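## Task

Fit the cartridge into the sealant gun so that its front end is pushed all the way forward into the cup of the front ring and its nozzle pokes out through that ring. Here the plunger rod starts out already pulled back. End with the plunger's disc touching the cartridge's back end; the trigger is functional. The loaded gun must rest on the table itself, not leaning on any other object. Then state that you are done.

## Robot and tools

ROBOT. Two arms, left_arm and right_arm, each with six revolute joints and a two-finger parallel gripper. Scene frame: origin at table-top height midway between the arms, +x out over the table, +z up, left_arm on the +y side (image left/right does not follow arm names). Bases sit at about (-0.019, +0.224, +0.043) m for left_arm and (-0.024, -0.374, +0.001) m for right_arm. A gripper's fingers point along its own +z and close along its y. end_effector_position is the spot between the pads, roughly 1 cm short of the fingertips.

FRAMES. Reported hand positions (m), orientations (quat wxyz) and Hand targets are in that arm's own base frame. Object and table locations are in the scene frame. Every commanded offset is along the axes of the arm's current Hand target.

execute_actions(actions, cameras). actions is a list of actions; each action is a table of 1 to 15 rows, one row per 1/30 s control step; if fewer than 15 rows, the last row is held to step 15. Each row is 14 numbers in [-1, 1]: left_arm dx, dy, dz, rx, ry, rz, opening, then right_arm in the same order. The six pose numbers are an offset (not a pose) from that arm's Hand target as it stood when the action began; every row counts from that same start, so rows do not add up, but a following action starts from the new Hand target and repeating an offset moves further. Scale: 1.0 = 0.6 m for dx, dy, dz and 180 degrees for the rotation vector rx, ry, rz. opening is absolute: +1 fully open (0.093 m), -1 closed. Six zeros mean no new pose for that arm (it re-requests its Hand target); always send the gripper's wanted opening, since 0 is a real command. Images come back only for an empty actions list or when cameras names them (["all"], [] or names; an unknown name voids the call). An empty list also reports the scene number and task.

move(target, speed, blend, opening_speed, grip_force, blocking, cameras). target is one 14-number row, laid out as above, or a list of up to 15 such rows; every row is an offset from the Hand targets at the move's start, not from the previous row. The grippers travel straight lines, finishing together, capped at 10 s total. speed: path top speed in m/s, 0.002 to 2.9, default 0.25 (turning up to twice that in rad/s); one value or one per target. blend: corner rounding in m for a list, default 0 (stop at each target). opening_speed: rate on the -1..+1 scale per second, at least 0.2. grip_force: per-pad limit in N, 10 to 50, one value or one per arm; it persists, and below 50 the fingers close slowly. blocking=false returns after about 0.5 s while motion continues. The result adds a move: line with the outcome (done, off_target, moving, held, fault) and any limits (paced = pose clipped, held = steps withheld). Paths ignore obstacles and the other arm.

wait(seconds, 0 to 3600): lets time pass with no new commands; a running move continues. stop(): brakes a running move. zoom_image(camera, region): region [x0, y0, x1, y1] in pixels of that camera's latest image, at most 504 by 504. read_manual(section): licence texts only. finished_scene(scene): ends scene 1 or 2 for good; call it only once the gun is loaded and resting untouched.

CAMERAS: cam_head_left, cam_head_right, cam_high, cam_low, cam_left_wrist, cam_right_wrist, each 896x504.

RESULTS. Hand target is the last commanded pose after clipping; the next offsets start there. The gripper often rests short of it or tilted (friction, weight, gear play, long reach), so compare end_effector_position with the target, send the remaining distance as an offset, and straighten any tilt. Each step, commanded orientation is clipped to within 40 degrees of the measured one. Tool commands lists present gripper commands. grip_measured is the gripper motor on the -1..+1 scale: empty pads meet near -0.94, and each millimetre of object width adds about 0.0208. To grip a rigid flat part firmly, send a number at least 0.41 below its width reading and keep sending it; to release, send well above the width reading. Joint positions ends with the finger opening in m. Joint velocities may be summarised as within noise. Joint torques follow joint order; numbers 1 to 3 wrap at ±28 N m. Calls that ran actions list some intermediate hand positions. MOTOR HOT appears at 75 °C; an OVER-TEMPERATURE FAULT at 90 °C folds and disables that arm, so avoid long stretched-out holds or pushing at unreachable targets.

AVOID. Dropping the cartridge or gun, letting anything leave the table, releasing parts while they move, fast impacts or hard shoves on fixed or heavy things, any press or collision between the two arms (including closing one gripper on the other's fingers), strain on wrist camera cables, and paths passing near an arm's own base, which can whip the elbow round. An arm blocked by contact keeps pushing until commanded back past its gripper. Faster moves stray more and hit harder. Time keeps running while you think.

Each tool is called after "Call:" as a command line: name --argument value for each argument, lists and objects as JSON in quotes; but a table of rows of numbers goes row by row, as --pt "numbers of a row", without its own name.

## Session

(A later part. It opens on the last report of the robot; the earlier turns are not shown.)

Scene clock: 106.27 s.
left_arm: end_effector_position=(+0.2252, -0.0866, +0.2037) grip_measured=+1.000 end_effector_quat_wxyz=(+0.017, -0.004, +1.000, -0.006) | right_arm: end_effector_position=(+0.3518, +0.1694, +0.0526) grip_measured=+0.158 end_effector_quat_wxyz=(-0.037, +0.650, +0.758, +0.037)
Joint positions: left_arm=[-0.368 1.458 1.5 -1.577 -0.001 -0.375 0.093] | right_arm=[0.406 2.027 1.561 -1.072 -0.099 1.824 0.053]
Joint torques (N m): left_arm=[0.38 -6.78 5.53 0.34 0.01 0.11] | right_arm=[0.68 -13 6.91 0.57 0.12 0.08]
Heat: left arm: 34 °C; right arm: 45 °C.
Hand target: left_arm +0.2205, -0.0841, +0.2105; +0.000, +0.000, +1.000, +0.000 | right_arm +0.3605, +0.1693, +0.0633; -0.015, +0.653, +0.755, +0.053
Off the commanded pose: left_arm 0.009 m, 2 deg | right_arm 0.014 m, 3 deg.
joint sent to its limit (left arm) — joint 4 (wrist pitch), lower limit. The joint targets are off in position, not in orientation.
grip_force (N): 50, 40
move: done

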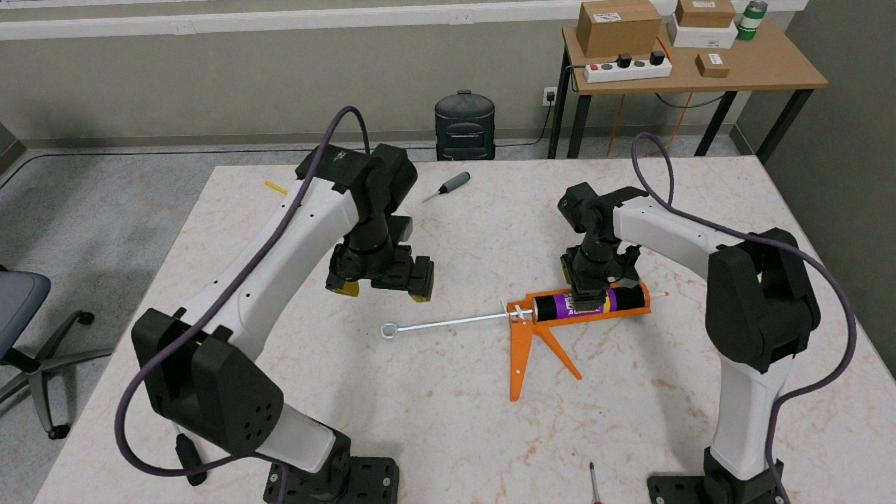

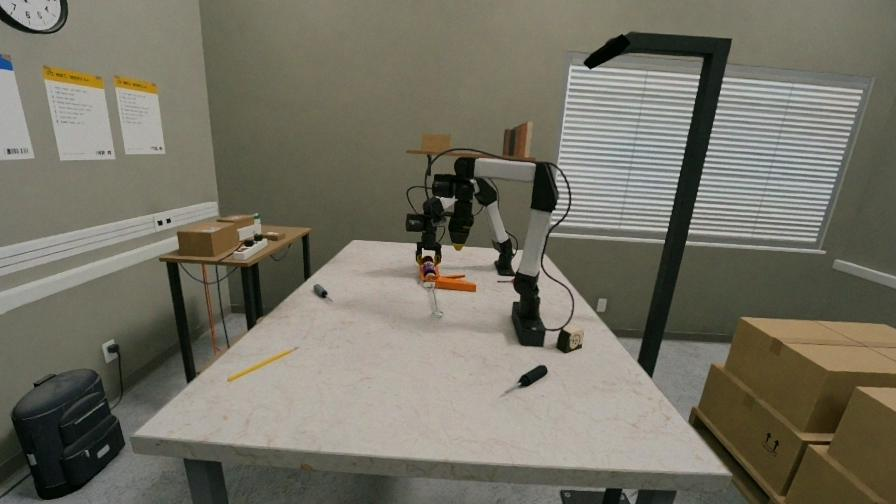

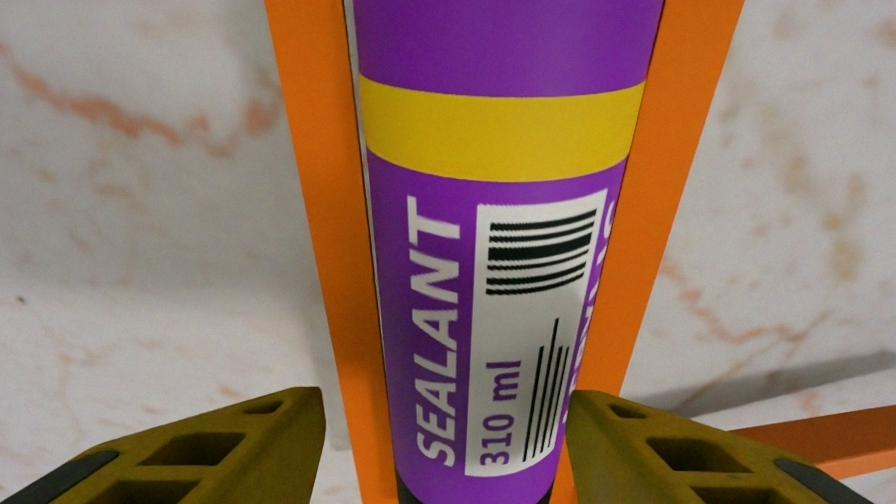

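Call:
move --pt "0 0 0 0 0 0 1 0.0153 0.010 -0.166 0 0 0 0.16" --pt "0 0 0 0 0 0 1 -0.258 -0.0265 -0.255 0 0 0 0.16" --speed 0.15 --cameras '["cam_head_right","cam_high","cam_left_wrist","cam_head_left","cam_low"]'

Call:
zoom_image --camera "cam_head_right" --region '[480, 240, 700, 410]'

Call:
zoom_image --camera "cam_high" --region '[230, 290, 410, 480]'

Scene clock: 111.07 s.
left_arm: end_effector_position=(+0.2252, -0.0866, +0.2037) grip_measured=+1.000 end_effector_quat_wxyz=(+0.017, -0.004, +1.000, -0.006) | right_arm: end_effector_position=(+0.3592, -0.0006, +0.1810) grip_measured=+0.158 end_effector_quat_wxyz=(-0.027, +0.658, +0.752, +0.042)
Joint positions: left_arm=[-0.368 1.458 1.5 -1.577 -0.001 -0.375 0.093] | right_arm=[-0.048 1.927 1.934 -1.569 -0.099 1.39 0.053]
Joint velocities: left_arm=[within noise] | right_arm=[-0.002 0.002 -0.002 0.154 0.037 -0.066 0]
Joint torques (N m): left_arm=[0.42 -6.74 5.56 0.36 0.01 0.11] | right_arm=[-0.47 -12.6 8.85 0.23 -0.11 -0.16]
Heat: left arm: 34 °C; right arm: 44 °C.
Hand target: left_arm +0.2205, -0.0841, +0.2105; +0.000, +0.000, +1.000, +0.000 | right_arm +0.3604, -0.0007, +0.2000; -0.015, +0.653, +0.755, +0.053
Off the commanded pose: left_arm 0.009 m, 2 deg | right_arm 0.019 m, 2 deg.
joint sent to its limit (left arm) — joint 4 (wrist pitch), lower limit. The joint targets are off in position, not in orientation.
joint sent to its limit (right arm) — joint 4 (wrist pitch), lower limit. The joint targets are off in position, not in orientation.
grip_force (N): 50, 40
move: off_target (right_arm)
Images, in order (width x height): cam_head_left 896x504, cam_head_right 896x504, cam_high 896x504, cam_low 896x504, cam_left_wrist 896x504.

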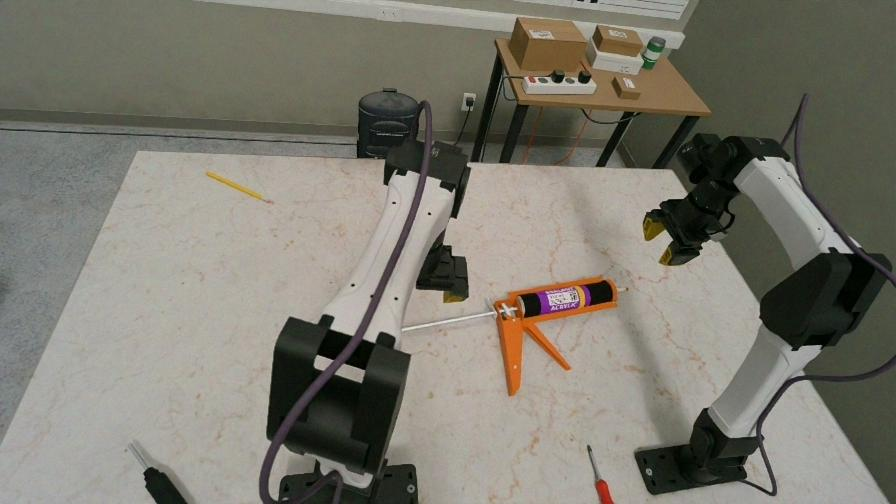

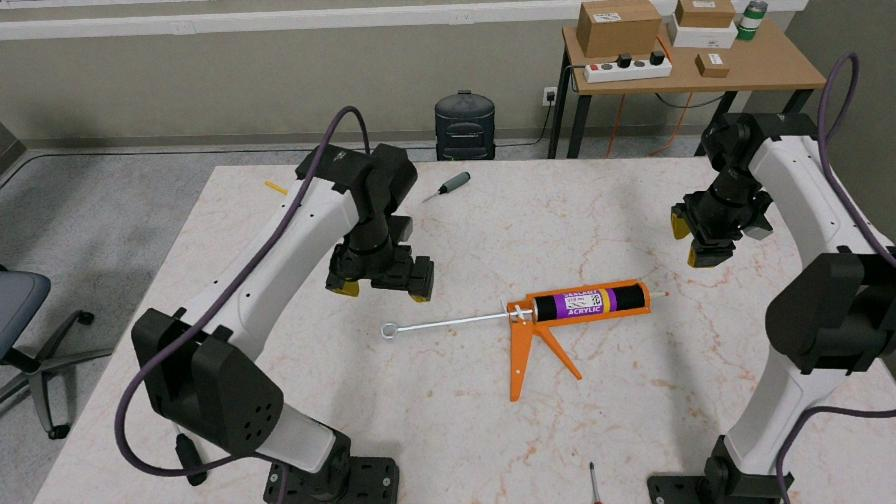

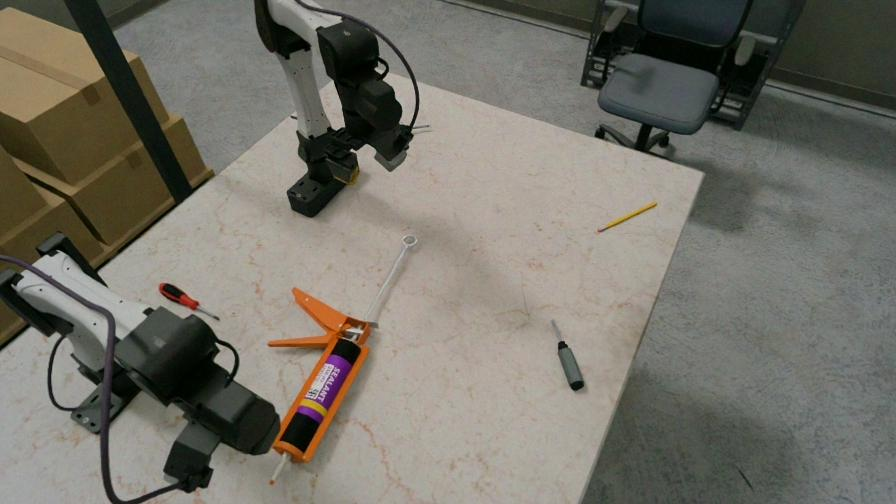

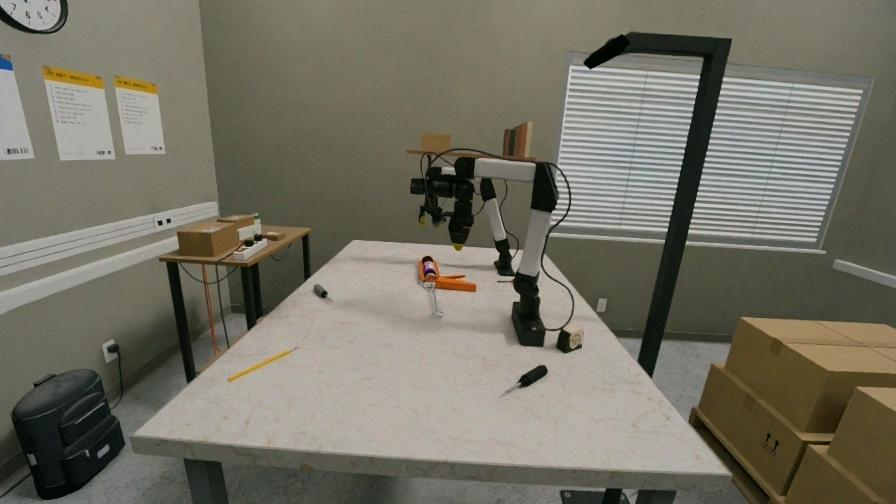

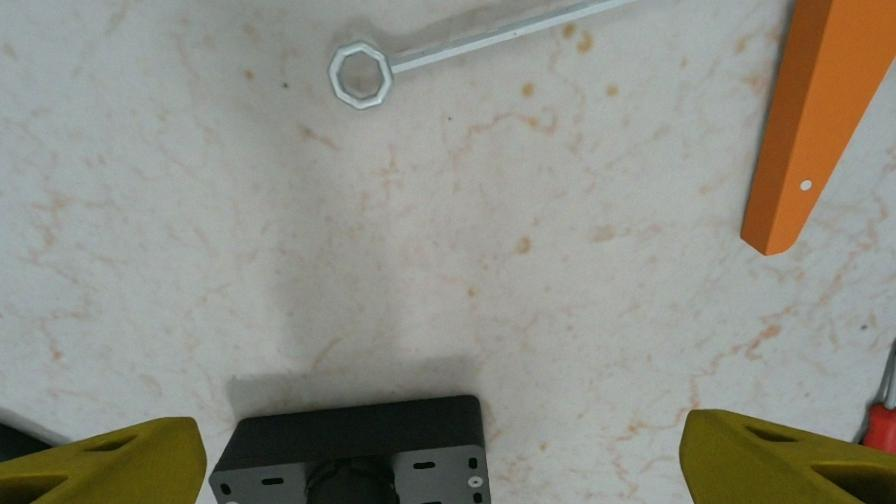

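Scaled by 2.291.

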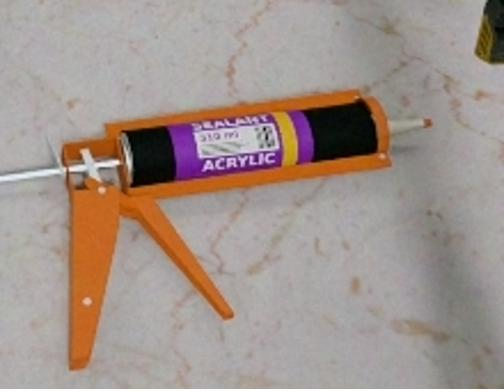

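Scaled by 2.653.

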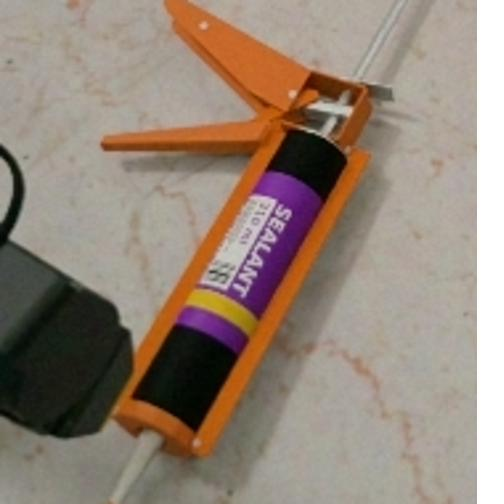

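Call:
move --pt "-0.0642 -0.4 0.1 0 0 -0.04 1 0 0 0 0 0 0 0.16" --pt "-0.0642 -0.4 0.267 0 0 -0.04 1 0 0 0 0 0 0 0.16" --speed 0.2 --blend 0.03 --cameras '["cam_head_right","cam_left_wrist","cam_high"]'

Scene clock: 116.47 s.
left_arm: end_effector_position=(+0.2567, -0.3202, +0.0526) grip_measured=+1.000 end_effector_quat_wxyz=(-0.004, -0.056, +0.998, +0.007) | right_arm: end_effector_position=(+0.3592, -0.0006, +0.1810) grip_measured=+0.158 end_effector_quat_wxyz=(-0.027, +0.657, +0.752, +0.042)
Joint positions: left_arm=[-0.896 2.153 1.758 -1.192 -0.001 -1.009 0.093] | right_arm=[-0.048 1.927 1.934 -1.569 -0.099 1.389 0.053]
Joint torques (N m): left_arm=[-0.57 -10 5.48 0.51 -0.01 -0.07] | right_arm=[-0.5 -12.59 8.8 0.23 -0.12 -0.18]
Heat: left arm: 34 °C; right arm: 44 °C.
Hand target: left_arm +0.2587, -0.3241, +0.0503; +0.000, -0.062, +0.998, +0.000 | right_arm +0.3604, -0.0007, +0.2000; -0.015, +0.653, +0.755, +0.053
Off the commanded pose: left_arm 0.005 m, 1 deg | right_arm 0.019 m, 2 deg.
joint sent to its limit (right arm) — joint 4 (wrist pitch), lower limit. The joint targets are off in position, not in orientation.
grip_force (N): 50, 40
move: done
Images, in order (width x height): cam_head_right 896x504, cam_high 896x504, cam_left_wrist 896x504.

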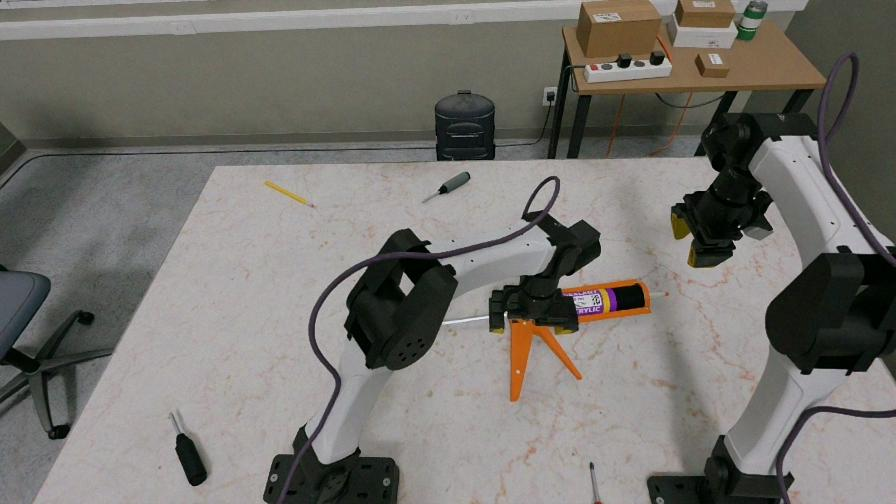

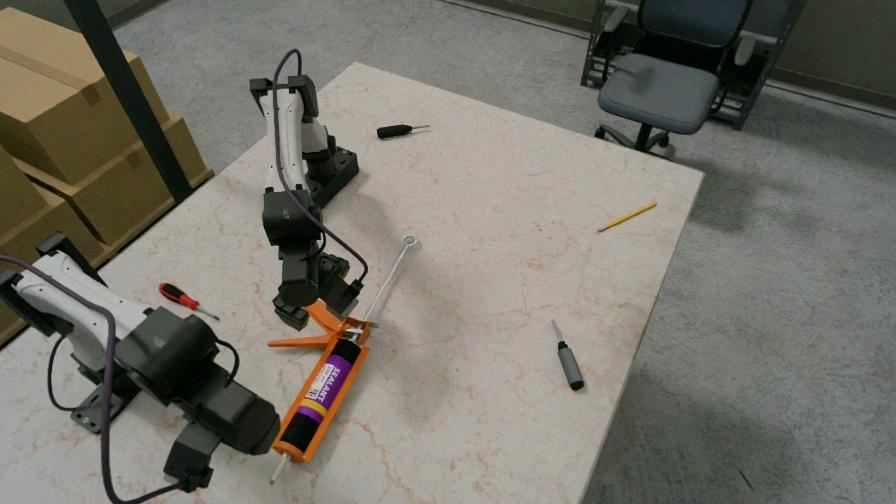

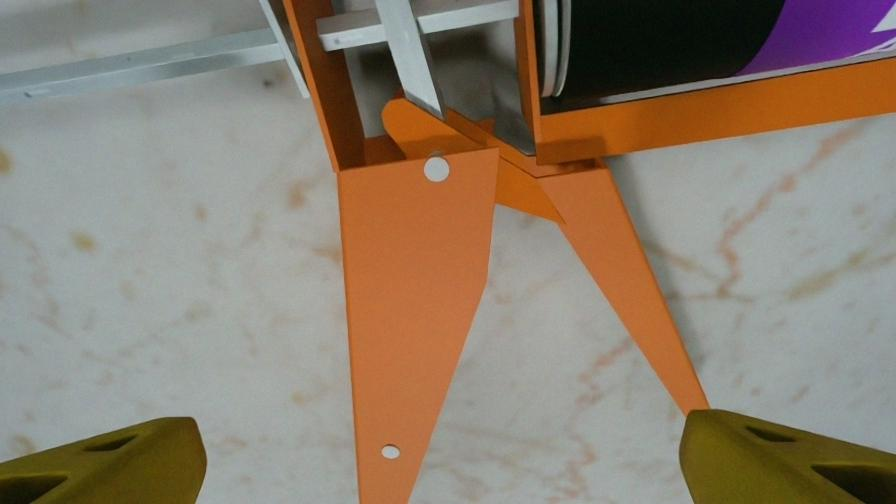

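Call:
move --target '[-0.025,-0.0217,0.034,0,0,0,1,0,0,0,0,0,0,0.16]' --speed 0.1 --cameras '["cam_left_wrist"]'

Scene clock: 118.47 s.
left_arm: end_effector_position=(+0.2620, -0.3269, +0.0248) grip_measured=+1.000 end_effector_quat_wxyz=(-0.013, -0.056, +0.998, +0.020) | right_arm: end_effector_position=(+0.3592, -0.0006, +0.1810) grip_measured=+0.158 end_effector_quat_wxyz=(-0.027, +0.657, +0.752, +0.042)
Joint positions: left_arm=[-0.896 2.241 1.787 -1.164 -0.001 -1.009 0.093] | right_arm=[-0.048 1.927 1.934 -1.569 -0.099 1.389 0.053]
Joint torques (N m): left_arm=[0.65 -10.13 9.36 0.43 -0.02 0.07] | right_arm=[-0.53 -12.57 8.81 0.23 -0.11 -0.15]
Heat: left arm: 34 °C; right arm: 43 °C.
Hand target: left_arm +0.2752, -0.3352, +0.0299; +0.000, -0.062, +0.998, +0.000 | right_arm +0.3604, -0.0007, +0.2000; -0.015, +0.653, +0.755, +0.053
Off the commanded pose: left_arm 0.016 m, 3 deg | right_arm 0.019 m, 2 deg.
joint sent to its limit (right arm) — joint 4 (wrist pitch), lower limit. The joint targets are off in position, not in orientation.
grip_force (N): 50, 40
move: off_target (left_arm)

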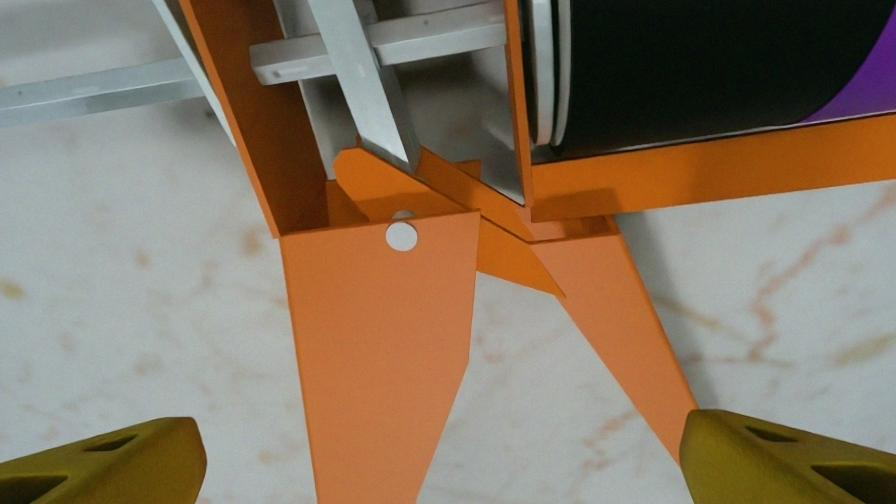

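Call:
move --target '[0,-0.003,0.04,0,0,0,1,0,0,0,0,0,0,0.16]' --speed 0.06 --cameras '["cam_left_wrist"]'

Scene clock: 120.63 s.
left_arm: end_effector_position=(+0.2694, -0.3361, +0.0099) grip_measured=+1.000 end_effector_quat_wxyz=(-0.003, -0.056, +0.998, +0.006) | right_arm: end_effector_position=(+0.3592, -0.0006, +0.1810) grip_measured=+0.158 end_effector_quat_wxyz=(-0.027, +0.657, +0.752, +0.042)
Joint positions: left_arm=[-0.896 2.27 1.776 -1.091 -0.001 -1.009 0.093] | right_arm=[-0.048 1.927 1.934 -1.569 -0.099 1.389 0.053]
Joint torques (N m): left_arm=[0.46 -10.21 5.65 0.51 -0.01 0.05] | right_arm=[-0.5 -12.6 8.81 0.23 -0.14 -0.16]
Heat: left arm: 35 °C; right arm: 43 °C.
Hand target: left_arm +0.2754, -0.3370, +0.0059; +0.000, -0.062, +0.998, +0.000 | right_arm +0.3604, -0.0007, +0.2000; -0.015, +0.653, +0.755, +0.053
Off the commanded pose: left_arm 0.007 m, 1 deg | right_arm 0.019 m, 2 deg.
joint sent to its limit (right arm) — joint 4 (wrist pitch), lower limit. The joint targets are off in position, not in orientation.
grip_force (N): 50, 40
move: done

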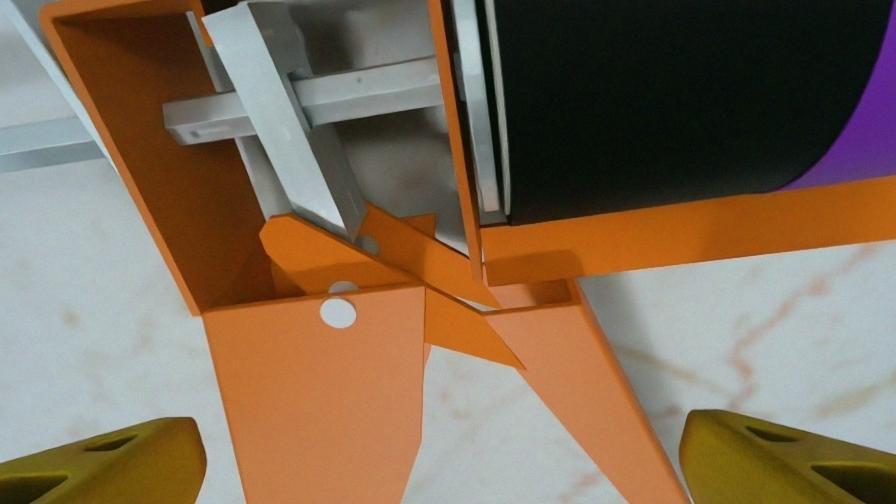

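Call:
move --target '[0.003,0.002,0,0,0,-0.067,1,0,0,0,0,0,0,0.16]' --speed 0.1 --cameras '["cam_left_wrist"]'

Scene clock: 125.00 s.
left_arm: end_effector_position=(+0.2683, -0.3347, +0.0073) grip_measured=+1.000 end_effector_quat_wxyz=(-0.004, -0.156, +0.988, +0.008) | right_arm: end_effector_position=(+0.3592, -0.0006, +0.1810) grip_measured=+0.158 end_effector_quat_wxyz=(-0.027, +0.657, +0.752, +0.042)
Joint positions: left_arm=[-0.896 2.27 1.766 -1.085 -0.001 -1.208 0.093] | right_arm=[-0.048 1.927 1.934 -1.569 -0.099 1.389 0.053]
Joint torques (N m): left_arm=[0.24 -10.78 5.48 0.49 -0.02 -0.04] | right_arm=[-0.51 -12.6 8.8 0.21 -0.13 -0.18]
Heat: left arm: 37 °C; right arm: 42 °C.
Hand target: left_arm +0.2734, -0.3360, +0.0059; +0.000, -0.167, +0.986, +0.000 | right_arm +0.3604, -0.0007, +0.2000; -0.015, +0.653, +0.755, +0.053
Off the commanded pose: left_arm 0.005 m, 2 deg | right_arm 0.019 m, 2 deg.
joint sent to its limit (right arm) — joint 4 (wrist pitch), lower limit. The joint targets are off in position, not in orientation.
grip_force (N): 50, 40
move: done

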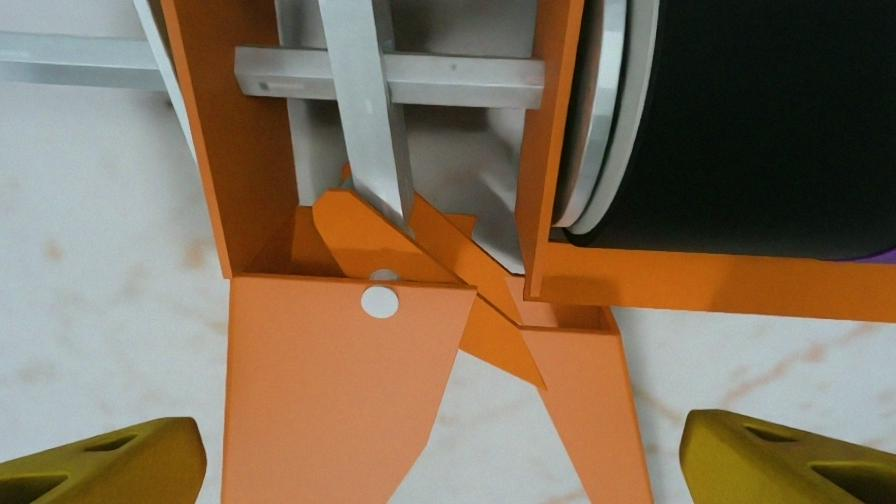

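Call:
move --target '[0,0.0045,0.024,0,0,0,1,0,0,0,0,0,0,0.16]' --speed 0.05 --cameras '["cam_left_wrist"]'

Scene clock: 126.60 s.
left_arm: end_effector_position=(+0.2671, -0.3332, -0.0042) grip_measured=+1.000 end_effector_quat_wxyz=(-0.002, -0.156, +0.988, +0.006) | right_arm: end_effector_position=(+0.3592, -0.0006, +0.1810) grip_measured=+0.158 end_effector_quat_wxyz=(-0.027, +0.657, +0.752, +0.042)
Joint positions: left_arm=[-0.896 2.27 1.718 -1.031 -0.001 -1.21 0.093] | right_arm=[-0.048 1.927 1.934 -1.569 -0.099 1.389 0.053]
Joint torques (N m): left_arm=[0.47 -10.18 5.42 0.53 -0.02 -0.04] | right_arm=[-0.5 -12.59 8.79 0.22 -0.11 -0.15]
Heat: left arm: 38 °C; right arm: 42 °C.
Hand target: left_arm +0.2725, -0.3335, -0.0085; +0.000, -0.167, +0.986, +0.000 | right_arm +0.3604, -0.0007, +0.2000; -0.015, +0.653, +0.755, +0.053
Off the commanded pose: left_arm 0.007 m, 1 deg | right_arm 0.019 m, 2 deg.
joint sent to its limit (right arm) — joint 4 (wrist pitch), lower limit. The joint targets are off in position, not in orientation.
grip_force (N): 50, 40
move: done

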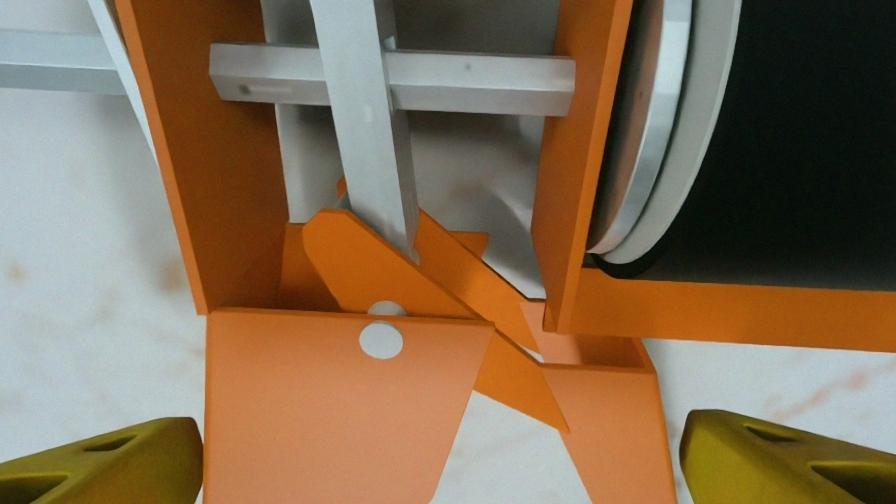

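Call:
move --pt "0 0.005 -0.014 0 0 0 1 0 0 0 0 0 0 0.16" --pt "0 0.005 0.0 0 0 0 1 0 0 0 0 0 0 0.16" --speed 0.05 --cameras '["cam_left_wrist"]'

Scene clock: 128.27 s.
left_arm: end_effector_position=(+0.2658, -0.3316, -0.0082) grip_measured=+1.000 end_effector_quat_wxyz=(-0.003, -0.156, +0.988, +0.007) | right_arm: end_effector_position=(+0.3592, -0.0006, +0.1810) grip_measured=+0.158 end_effector_quat_wxyz=(-0.027, +0.657, +0.752, +0.042)
Joint positions: left_arm=[-0.896 2.27 1.701 -1.017 -0.001 -1.21 0.093] | right_arm=[-0.048 1.927 1.934 -1.569 -0.099 1.389 0.053]
Joint torques (N m): left_arm=[0.53 -10.93 5.29 0.46 -0.02 -0.02] | right_arm=[-0.51 -12.6 8.84 0.23 -0.11 -0.17]
Heat: left arm: 39 °C; right arm: 42 °C.
Hand target: left_arm +0.2716, -0.3306, -0.0085; +0.000, -0.167, +0.986, +0.000 | right_arm +0.3604, -0.0007, +0.2000; -0.015, +0.653, +0.755, +0.053
Off the commanded pose: left_arm 0.006 m, 1 deg | right_arm 0.019 m, 2 deg.
joint sent to its limit (right arm) — joint 4 (wrist pitch), lower limit. The joint targets are off in position, not in orientation.
grip_force (N): 50, 40
move: done

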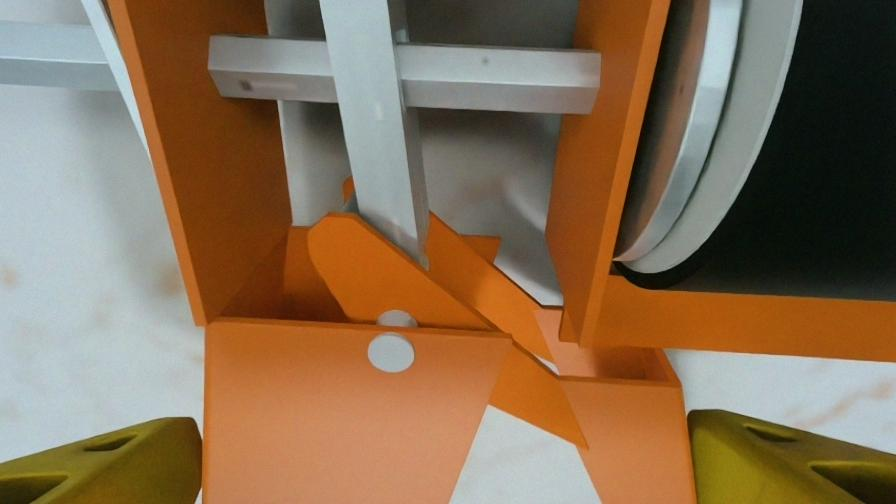

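Call:
move --target '[0,0,0.022,0,0,0,1,0,0,0,0,0,0,0.16]' --speed 0.04 --cameras '["cam_left_wrist"]'

Scene clock: 129.70 s.
left_arm: end_effector_position=(+0.2663, -0.3322, -0.0145) grip_measured=+1.000 end_effector_quat_wxyz=(+0.000, -0.156, +0.988, +0.002) | right_arm: end_effector_position=(+0.3592, -0.0006, +0.1810) grip_measured=+0.158 end_effector_quat_wxyz=(-0.027, +0.657, +0.752, +0.042)
Joint positions: left_arm=[-0.896 2.27 1.675 -0.979 -0.001 -1.21 0.093] | right_arm=[-0.048 1.927 1.934 -1.569 -0.099 1.389 0.053]
Joint torques (N m): left_arm=[0.49 -9.55 5.33 0.51 -0.02 -0.02] | right_arm=[-0.51 -12.59 8.84 0.23 -0.11 -0.18]
Heat: left arm: 39 °C; right arm: 42 °C.
Hand target: left_arm +0.2715, -0.3306, -0.0217; +0.000, -0.167, +0.986, +0.000 | right_arm +0.3604, -0.0007, +0.2000; -0.015, +0.653, +0.755, +0.053
Off the commanded pose: left_arm 0.009 m, 1 deg | right_arm 0.019 m, 2 deg.
joint sent to its limit (right arm) — joint 4 (wrist pitch), lower limit. The joint targets are off in position, not in orientation.
grip_force (N): 50, 40
move: done

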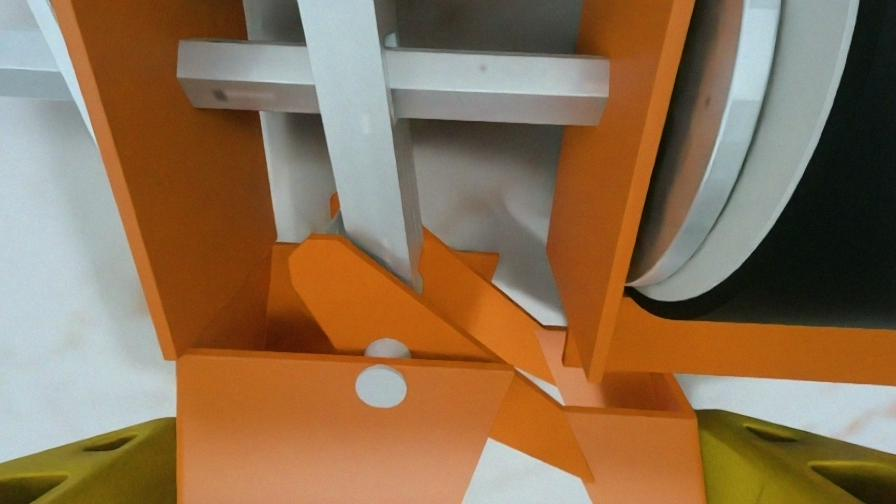

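Call:
move --target '[0,0,0.012,0,0,0,1,0,0,0,0,0,0,0.16]' --speed 0.04 --cameras '["cam_left_wrist"]'

Scene clock: 130.87 s.
left_arm: end_effector_position=(+0.2671, -0.3332, -0.0226) grip_measured=+1.000 end_effector_quat_wxyz=(+0.001, -0.156, +0.988, +0.000) | right_arm: end_effector_position=(+0.3592, -0.0006, +0.1810) grip_measured=+0.158 end_effector_quat_wxyz=(-0.027, +0.657, +0.752, +0.042)
Joint positions: left_arm=[-0.896 2.284 1.664 -0.951 -0.001 -1.21 0.093] | right_arm=[-0.048 1.927 1.934 -1.569 -0.099 1.389 0.053]
Joint torques (N m): left_arm=[0.54 -9.88 5.2 0.47 -0.02 -0.02] | right_arm=[-0.5 -12.63 8.8 0.23 -0.13 -0.18]
Heat: left arm: 39 °C; right arm: 42 °C.
Hand target: left_arm +0.2715, -0.3306, -0.0289; +0.000, -0.167, +0.986, +0.000 | right_arm +0.3604, -0.0007, +0.2000; -0.015, +0.653, +0.755, +0.053
Off the commanded pose: left_arm 0.008 m, 1 deg | right_arm 0.019 m, 2 deg.
joint sent to its limit (right arm) — joint 4 (wrist pitch), lower limit. The joint targets are off in position, not in orientation.
grip_force (N): 50, 40
move: done

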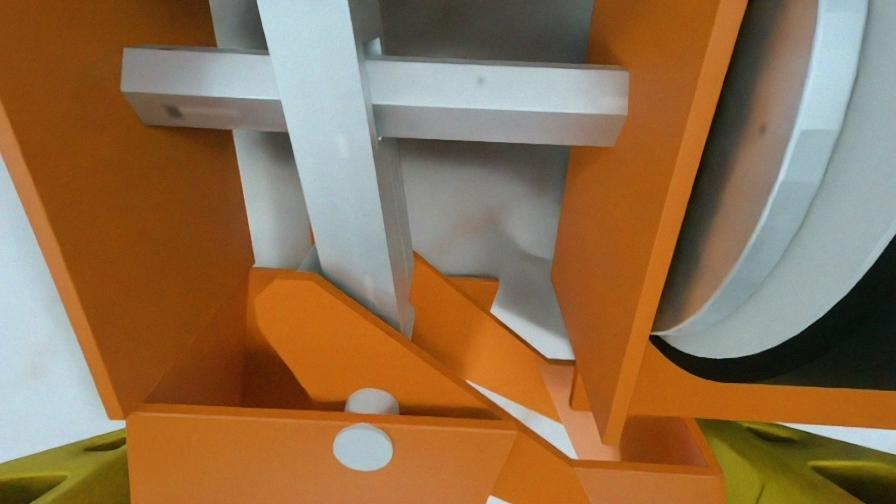

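Call:
move --target '[0,0,0,0,0,0,0.3,0,0,0,0,0,0,0.16]' --opening_speed 0.4 --grip_force '[50, 40]' --cameras '["cam_left_wrist"]'

Scene clock: 133.50 s.
left_arm: end_effector_position=(+0.2638, -0.3330, -0.0246) grip_measured=+0.308 end_effector_quat_wxyz=(-0.006, -0.153, +0.988, +0.002) | right_arm: end_effector_position=(+0.3592, -0.0006, +0.1810) grip_measured=+0.158 end_effector_quat_wxyz=(-0.027, +0.657, +0.752, +0.042)
Joint positions: left_arm=[-0.897 2.287 1.661 -0.954 0.009 -1.205 0.06] | right_arm=[-0.048 1.927 1.934 -1.569 -0.099 1.389 0.053]
Joint torques (N m): left_arm=[0.49 -10.03 5.38 0.47 -0.11 -0.05] | right_arm=[-0.49 -12.62 8.81 0.23 -0.14 -0.17]
Heat: left arm: 40 °C; right arm: 42 °C.
Hand target: left_arm +0.2715, -0.3306, -0.0289; +0.000, -0.167, +0.986, +0.000 | right_arm +0.3604, -0.0007, +0.2000; -0.015, +0.653, +0.755, +0.053
Off the commanded pose: left_arm 0.009 m, 2 deg | right_arm 0.019 m, 2 deg.
joint sent to its limit (right arm) — joint 4 (wrist pitch), lower limit. The joint targets are off in position, not in orientation.
grip_force (N): 50, 40
move: done

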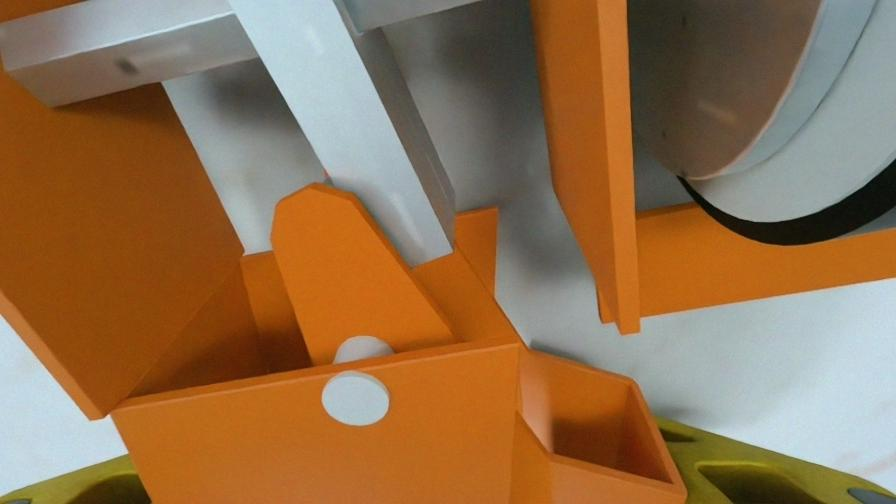

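Call:
move --target '[0,0,0,0,0,0,-0.35,0,0,0,0,0,0,0.16]' --opening_speed 0.4 --cameras '["cam_left_wrist","cam_head_right","cam_high"]'

Call:
zoom_image --camera "cam_head_right" --region '[480, 240, 700, 410]'

Scene clock: 135.97 s.
left_arm: end_effector_position=(+0.2638, -0.3330, -0.0246) grip_measured=+0.120 end_effector_quat_wxyz=(-0.006, -0.153, +0.988, +0.002) | right_arm: end_effector_position=(+0.3592, -0.0006, +0.1810) grip_measured=+0.158 end_effector_quat_wxyz=(-0.027, +0.657, +0.752, +0.042)
Joint positions: left_arm=[-0.897 2.287 1.661 -0.954 0.009 -1.205 0.051] | right_arm=[-0.048 1.927 1.934 -1.569 -0.099 1.389 0.053]
Joint torques (N m): left_arm=[0.51 -10 5.41 0.48 -0.12 -0.06] | right_arm=[-0.53 -12.62 8.88 0.23 -0.13 -0.17]
Heat: left arm: 41 °C; right arm: 42 °C.
Hand target: left_arm +0.2715, -0.3306, -0.0289; +0.000, -0.167, +0.986, +0.000 | right_arm +0.3604, -0.0007, +0.2000; -0.015, +0.653, +0.755, +0.053
Off the commanded pose: left_arm 0.009 m, 2 deg | right_arm 0.019 m, 2 deg.
joint sent to its limit (right arm) — joint 4 (wrist pitch), lower limit. The joint targets are off in position, not in orientation.
grip_force (N): 50, 40
move: done
Images, in order (width x height): cam_head_right 896x504, cam_high 896x504, cam_left_wrist 896x504.

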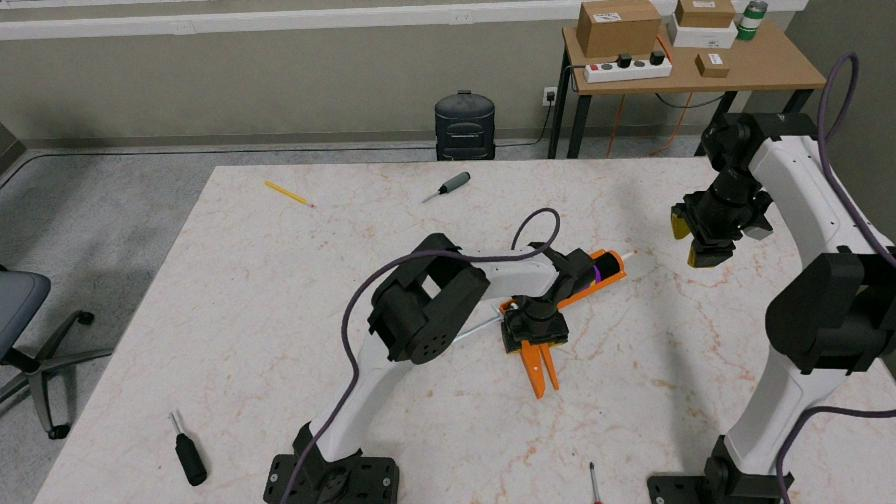

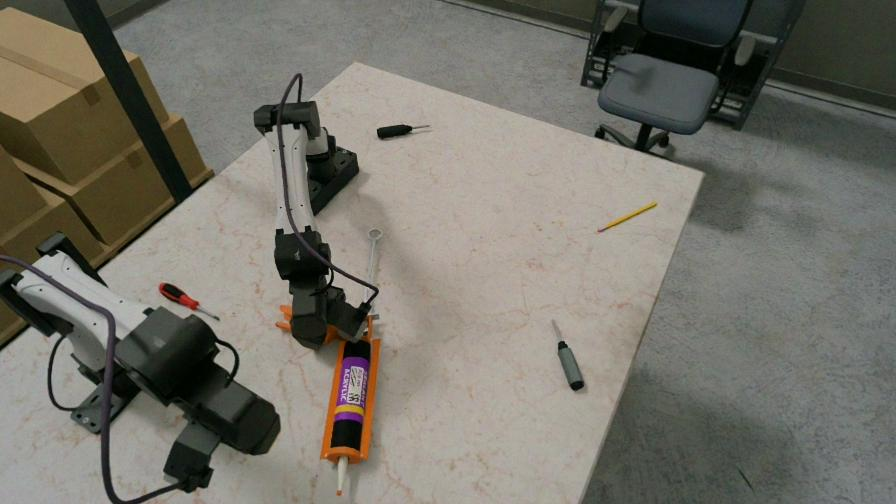

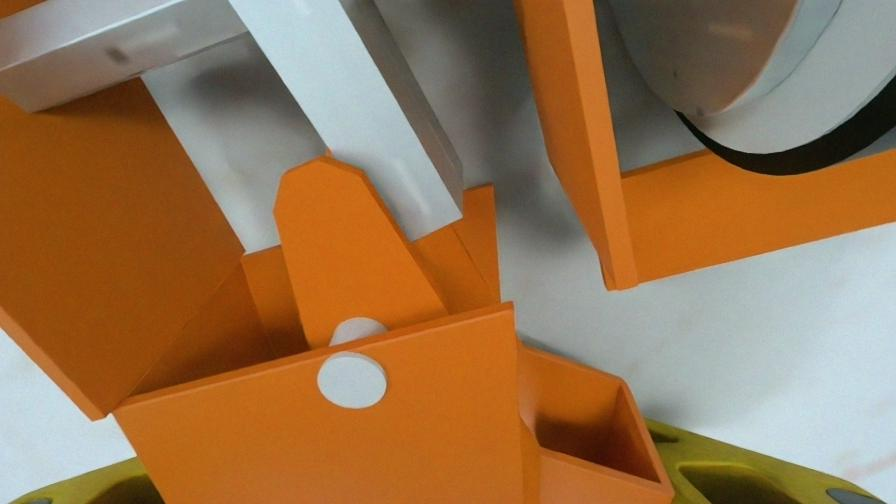

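Scaled by 2.291.

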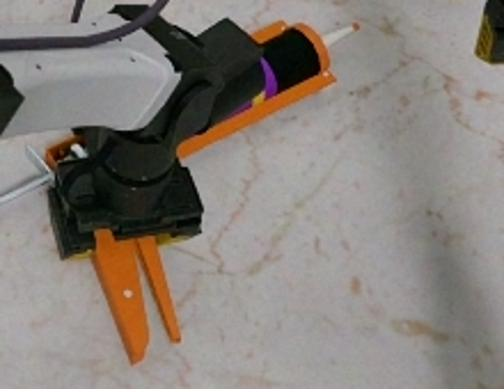

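Call:
move --target '[0,0,0,0,0,0,0.9,0,0,0,0,0,0,0.16]' --opening_speed 0.8 --cameras '["cam_left_wrist"]'

Call:
move --target '[0,0,0,0,0,0,-0.35,0,0,0,0,0,0,0.16]' --opening_speed 0.5 --cameras '["cam_left_wrist","cam_high"]'

Call:
zoom_image --camera "cam_high" --region '[290, 300, 430, 500]'

Scene clock: 138.73 s.
left_arm: end_effector_position=(+0.2714, -0.3331, -0.0246) grip_measured=+0.898 end_effector_quat_wxyz=(-0.001, -0.166, +0.986, -0.007) | right_arm: end_effector_position=(+0.3592, -0.0006, +0.1810) grip_measured=+0.158 end_effector_quat_wxyz=(-0.027, +0.657, +0.752, +0.042)
Joint positions: left_arm=[-0.883 2.287 1.661 -0.934 0.009 -1.217 0.088] | right_arm=[-0.048 1.927 1.934 -1.569 -0.099 1.389 0.053]
Joint torques (N m): left_arm=[0.21 -10.11 5.48 0.33 -0.12 -0.03] | right_arm=[-0.51 -12.57 8.84 0.25 -0.12 -0.18]
Heat: left arm: 41 °C; right arm: 41 °C.
Hand target: left_arm +0.2715, -0.3306, -0.0289; +0.000, -0.167, +0.986, +0.000 | right_arm +0.3604, -0.0007, +0.2000; -0.015, +0.653, +0.755, +0.053
Off the commanded pose: left_arm 0.005 m, 1 deg | right_arm 0.019 m, 2 deg.
joint sent to its limit (right arm) — joint 4 (wrist pitch), lower limit. The joint targets are off in position, not in orientation.
grip_force (N): 50, 40
move: done

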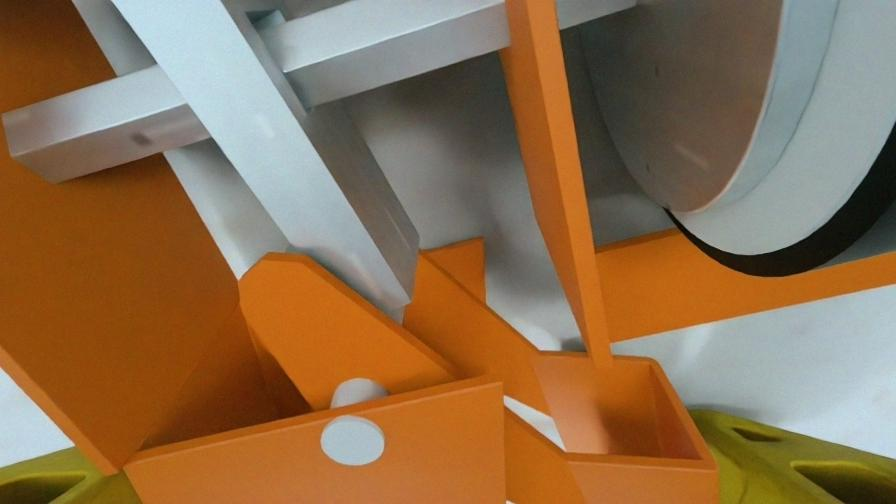

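Scene clock: 141.73 s.
left_arm: end_effector_position=(+0.2704, -0.3349, -0.0245) grip_measured=+0.409 end_effector_quat_wxyz=(-0.001, -0.159, +0.987, -0.008) | right_arm: end_effector_position=(+0.3592, -0.0006, +0.1810) grip_measured=+0.158 end_effector_quat_wxyz=(-0.027, +0.657, +0.752, +0.042)
Joint positions: left_arm=[-0.888 2.287 1.661 -0.931 0.009 -1.207 0.065] | right_arm=[-0.048 1.927 1.934 -1.569 -0.099 1.389 0.053]
Joint torques (N m): left_arm=[0.23 -10.1 5.5 0.3 -0.11 -0.04] | right_arm=[-0.39 -12.53 8.8 0.23 -0.12 -0.18]
Heat: left arm: 42 °C; right arm: 41 °C.
Hand target: left_arm +0.2715, -0.3306, -0.0289; +0.000, -0.167, +0.986, +0.000 | right_arm +0.3604, -0.0007, +0.2000; -0.015, +0.653, +0.755, +0.053
Off the commanded pose: left_arm 0.006 m, 1 deg | right_arm 0.019 m, 2 deg.
joint sent to its limit (right arm) — joint 4 (wrist pitch), lower limit. The joint targets are off in position, not in orientation.
grip_force (N): 50, 40
move: done
Images, in order (width x height): cam_high 896x504, cam_left_wrist 896x504.

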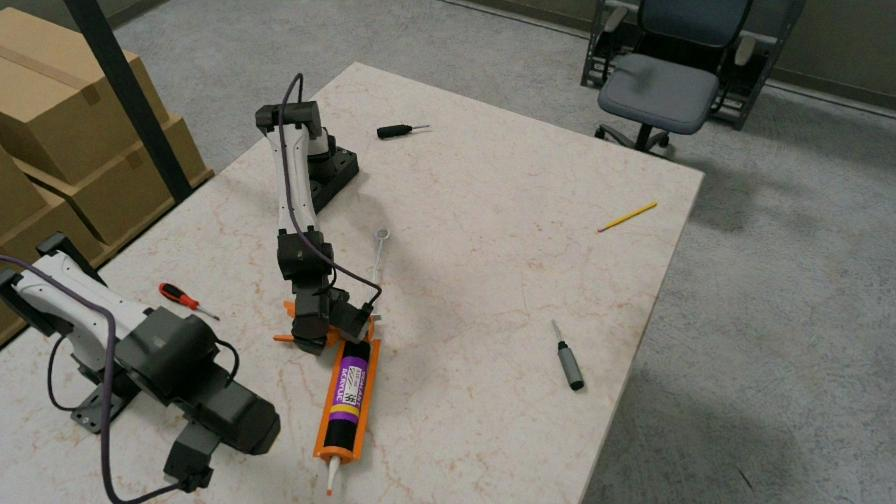

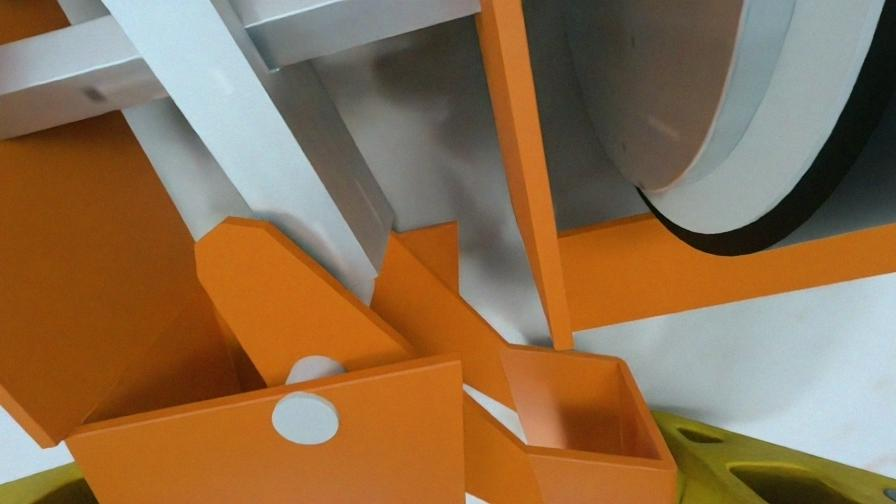

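Scaled by 2.520.

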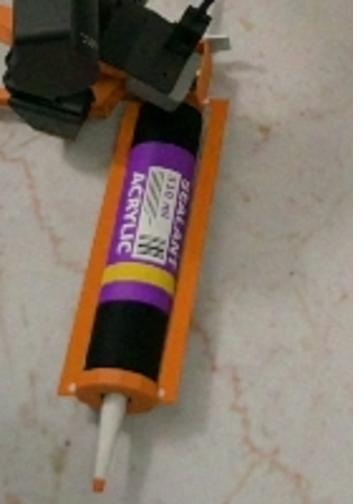

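Call:
move --target '[0,0,0,0,0,0,1,0,0,0,0,0,0,0.16]' --opening_speed 0.8 --cameras '["cam_left_wrist"]'

Scene clock: 144.53 s.
left_arm: end_effector_position=(+0.2726, -0.3335, -0.0245) grip_measured=+0.998 end_effector_quat_wxyz=(+0.000, -0.166, +0.986, -0.009) | right_arm: end_effector_position=(+0.3592, -0.0006, +0.1810) grip_measured=+0.158 end_effector_quat_wxyz=(-0.027, +0.657, +0.752, +0.042)
Joint positions: left_arm=[-0.882 2.287 1.661 -0.93 0.009 -1.216 0.093] | right_arm=[-0.048 1.927 1.934 -1.569 -0.099 1.389 0.053]
Joint torques (N m): left_arm=[0.16 -10.11 5.49 0.3 -0.11 -0.04] | right_arm=[-0.51 -12.51 8.83 0.23 -0.12 -0.16]
Heat: left arm: 42 °C; right arm: 41 °C.
Hand target: left_arm +0.2715, -0.3306, -0.0289; +0.000, -0.167, +0.986, +0.000 | right_arm +0.3604, -0.0007, +0.2000; -0.015, +0.653, +0.755, +0.053
Off the commanded pose: left_arm 0.005 m, 1 deg | right_arm 0.019 m, 2 deg.
joint sent to its limit (right arm) — joint 4 (wrist pitch), lower limit. The joint targets are off in position, not in orientation.
grip_force (N): 50, 40
move: done

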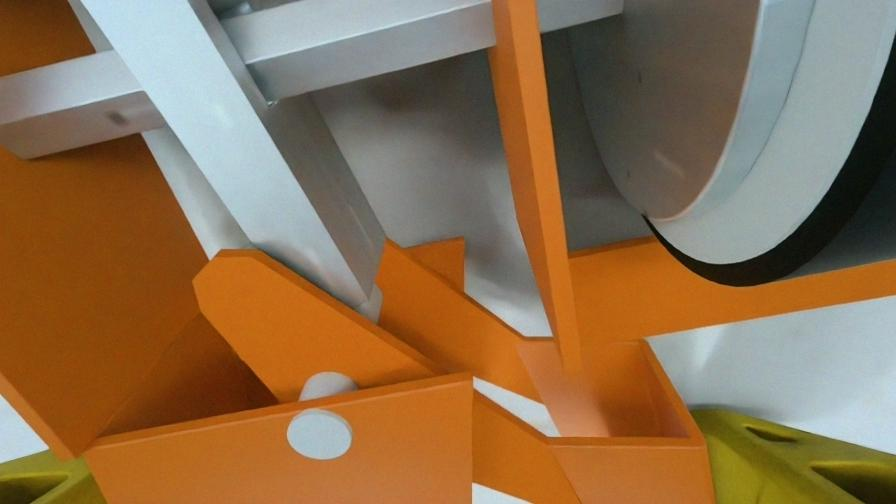

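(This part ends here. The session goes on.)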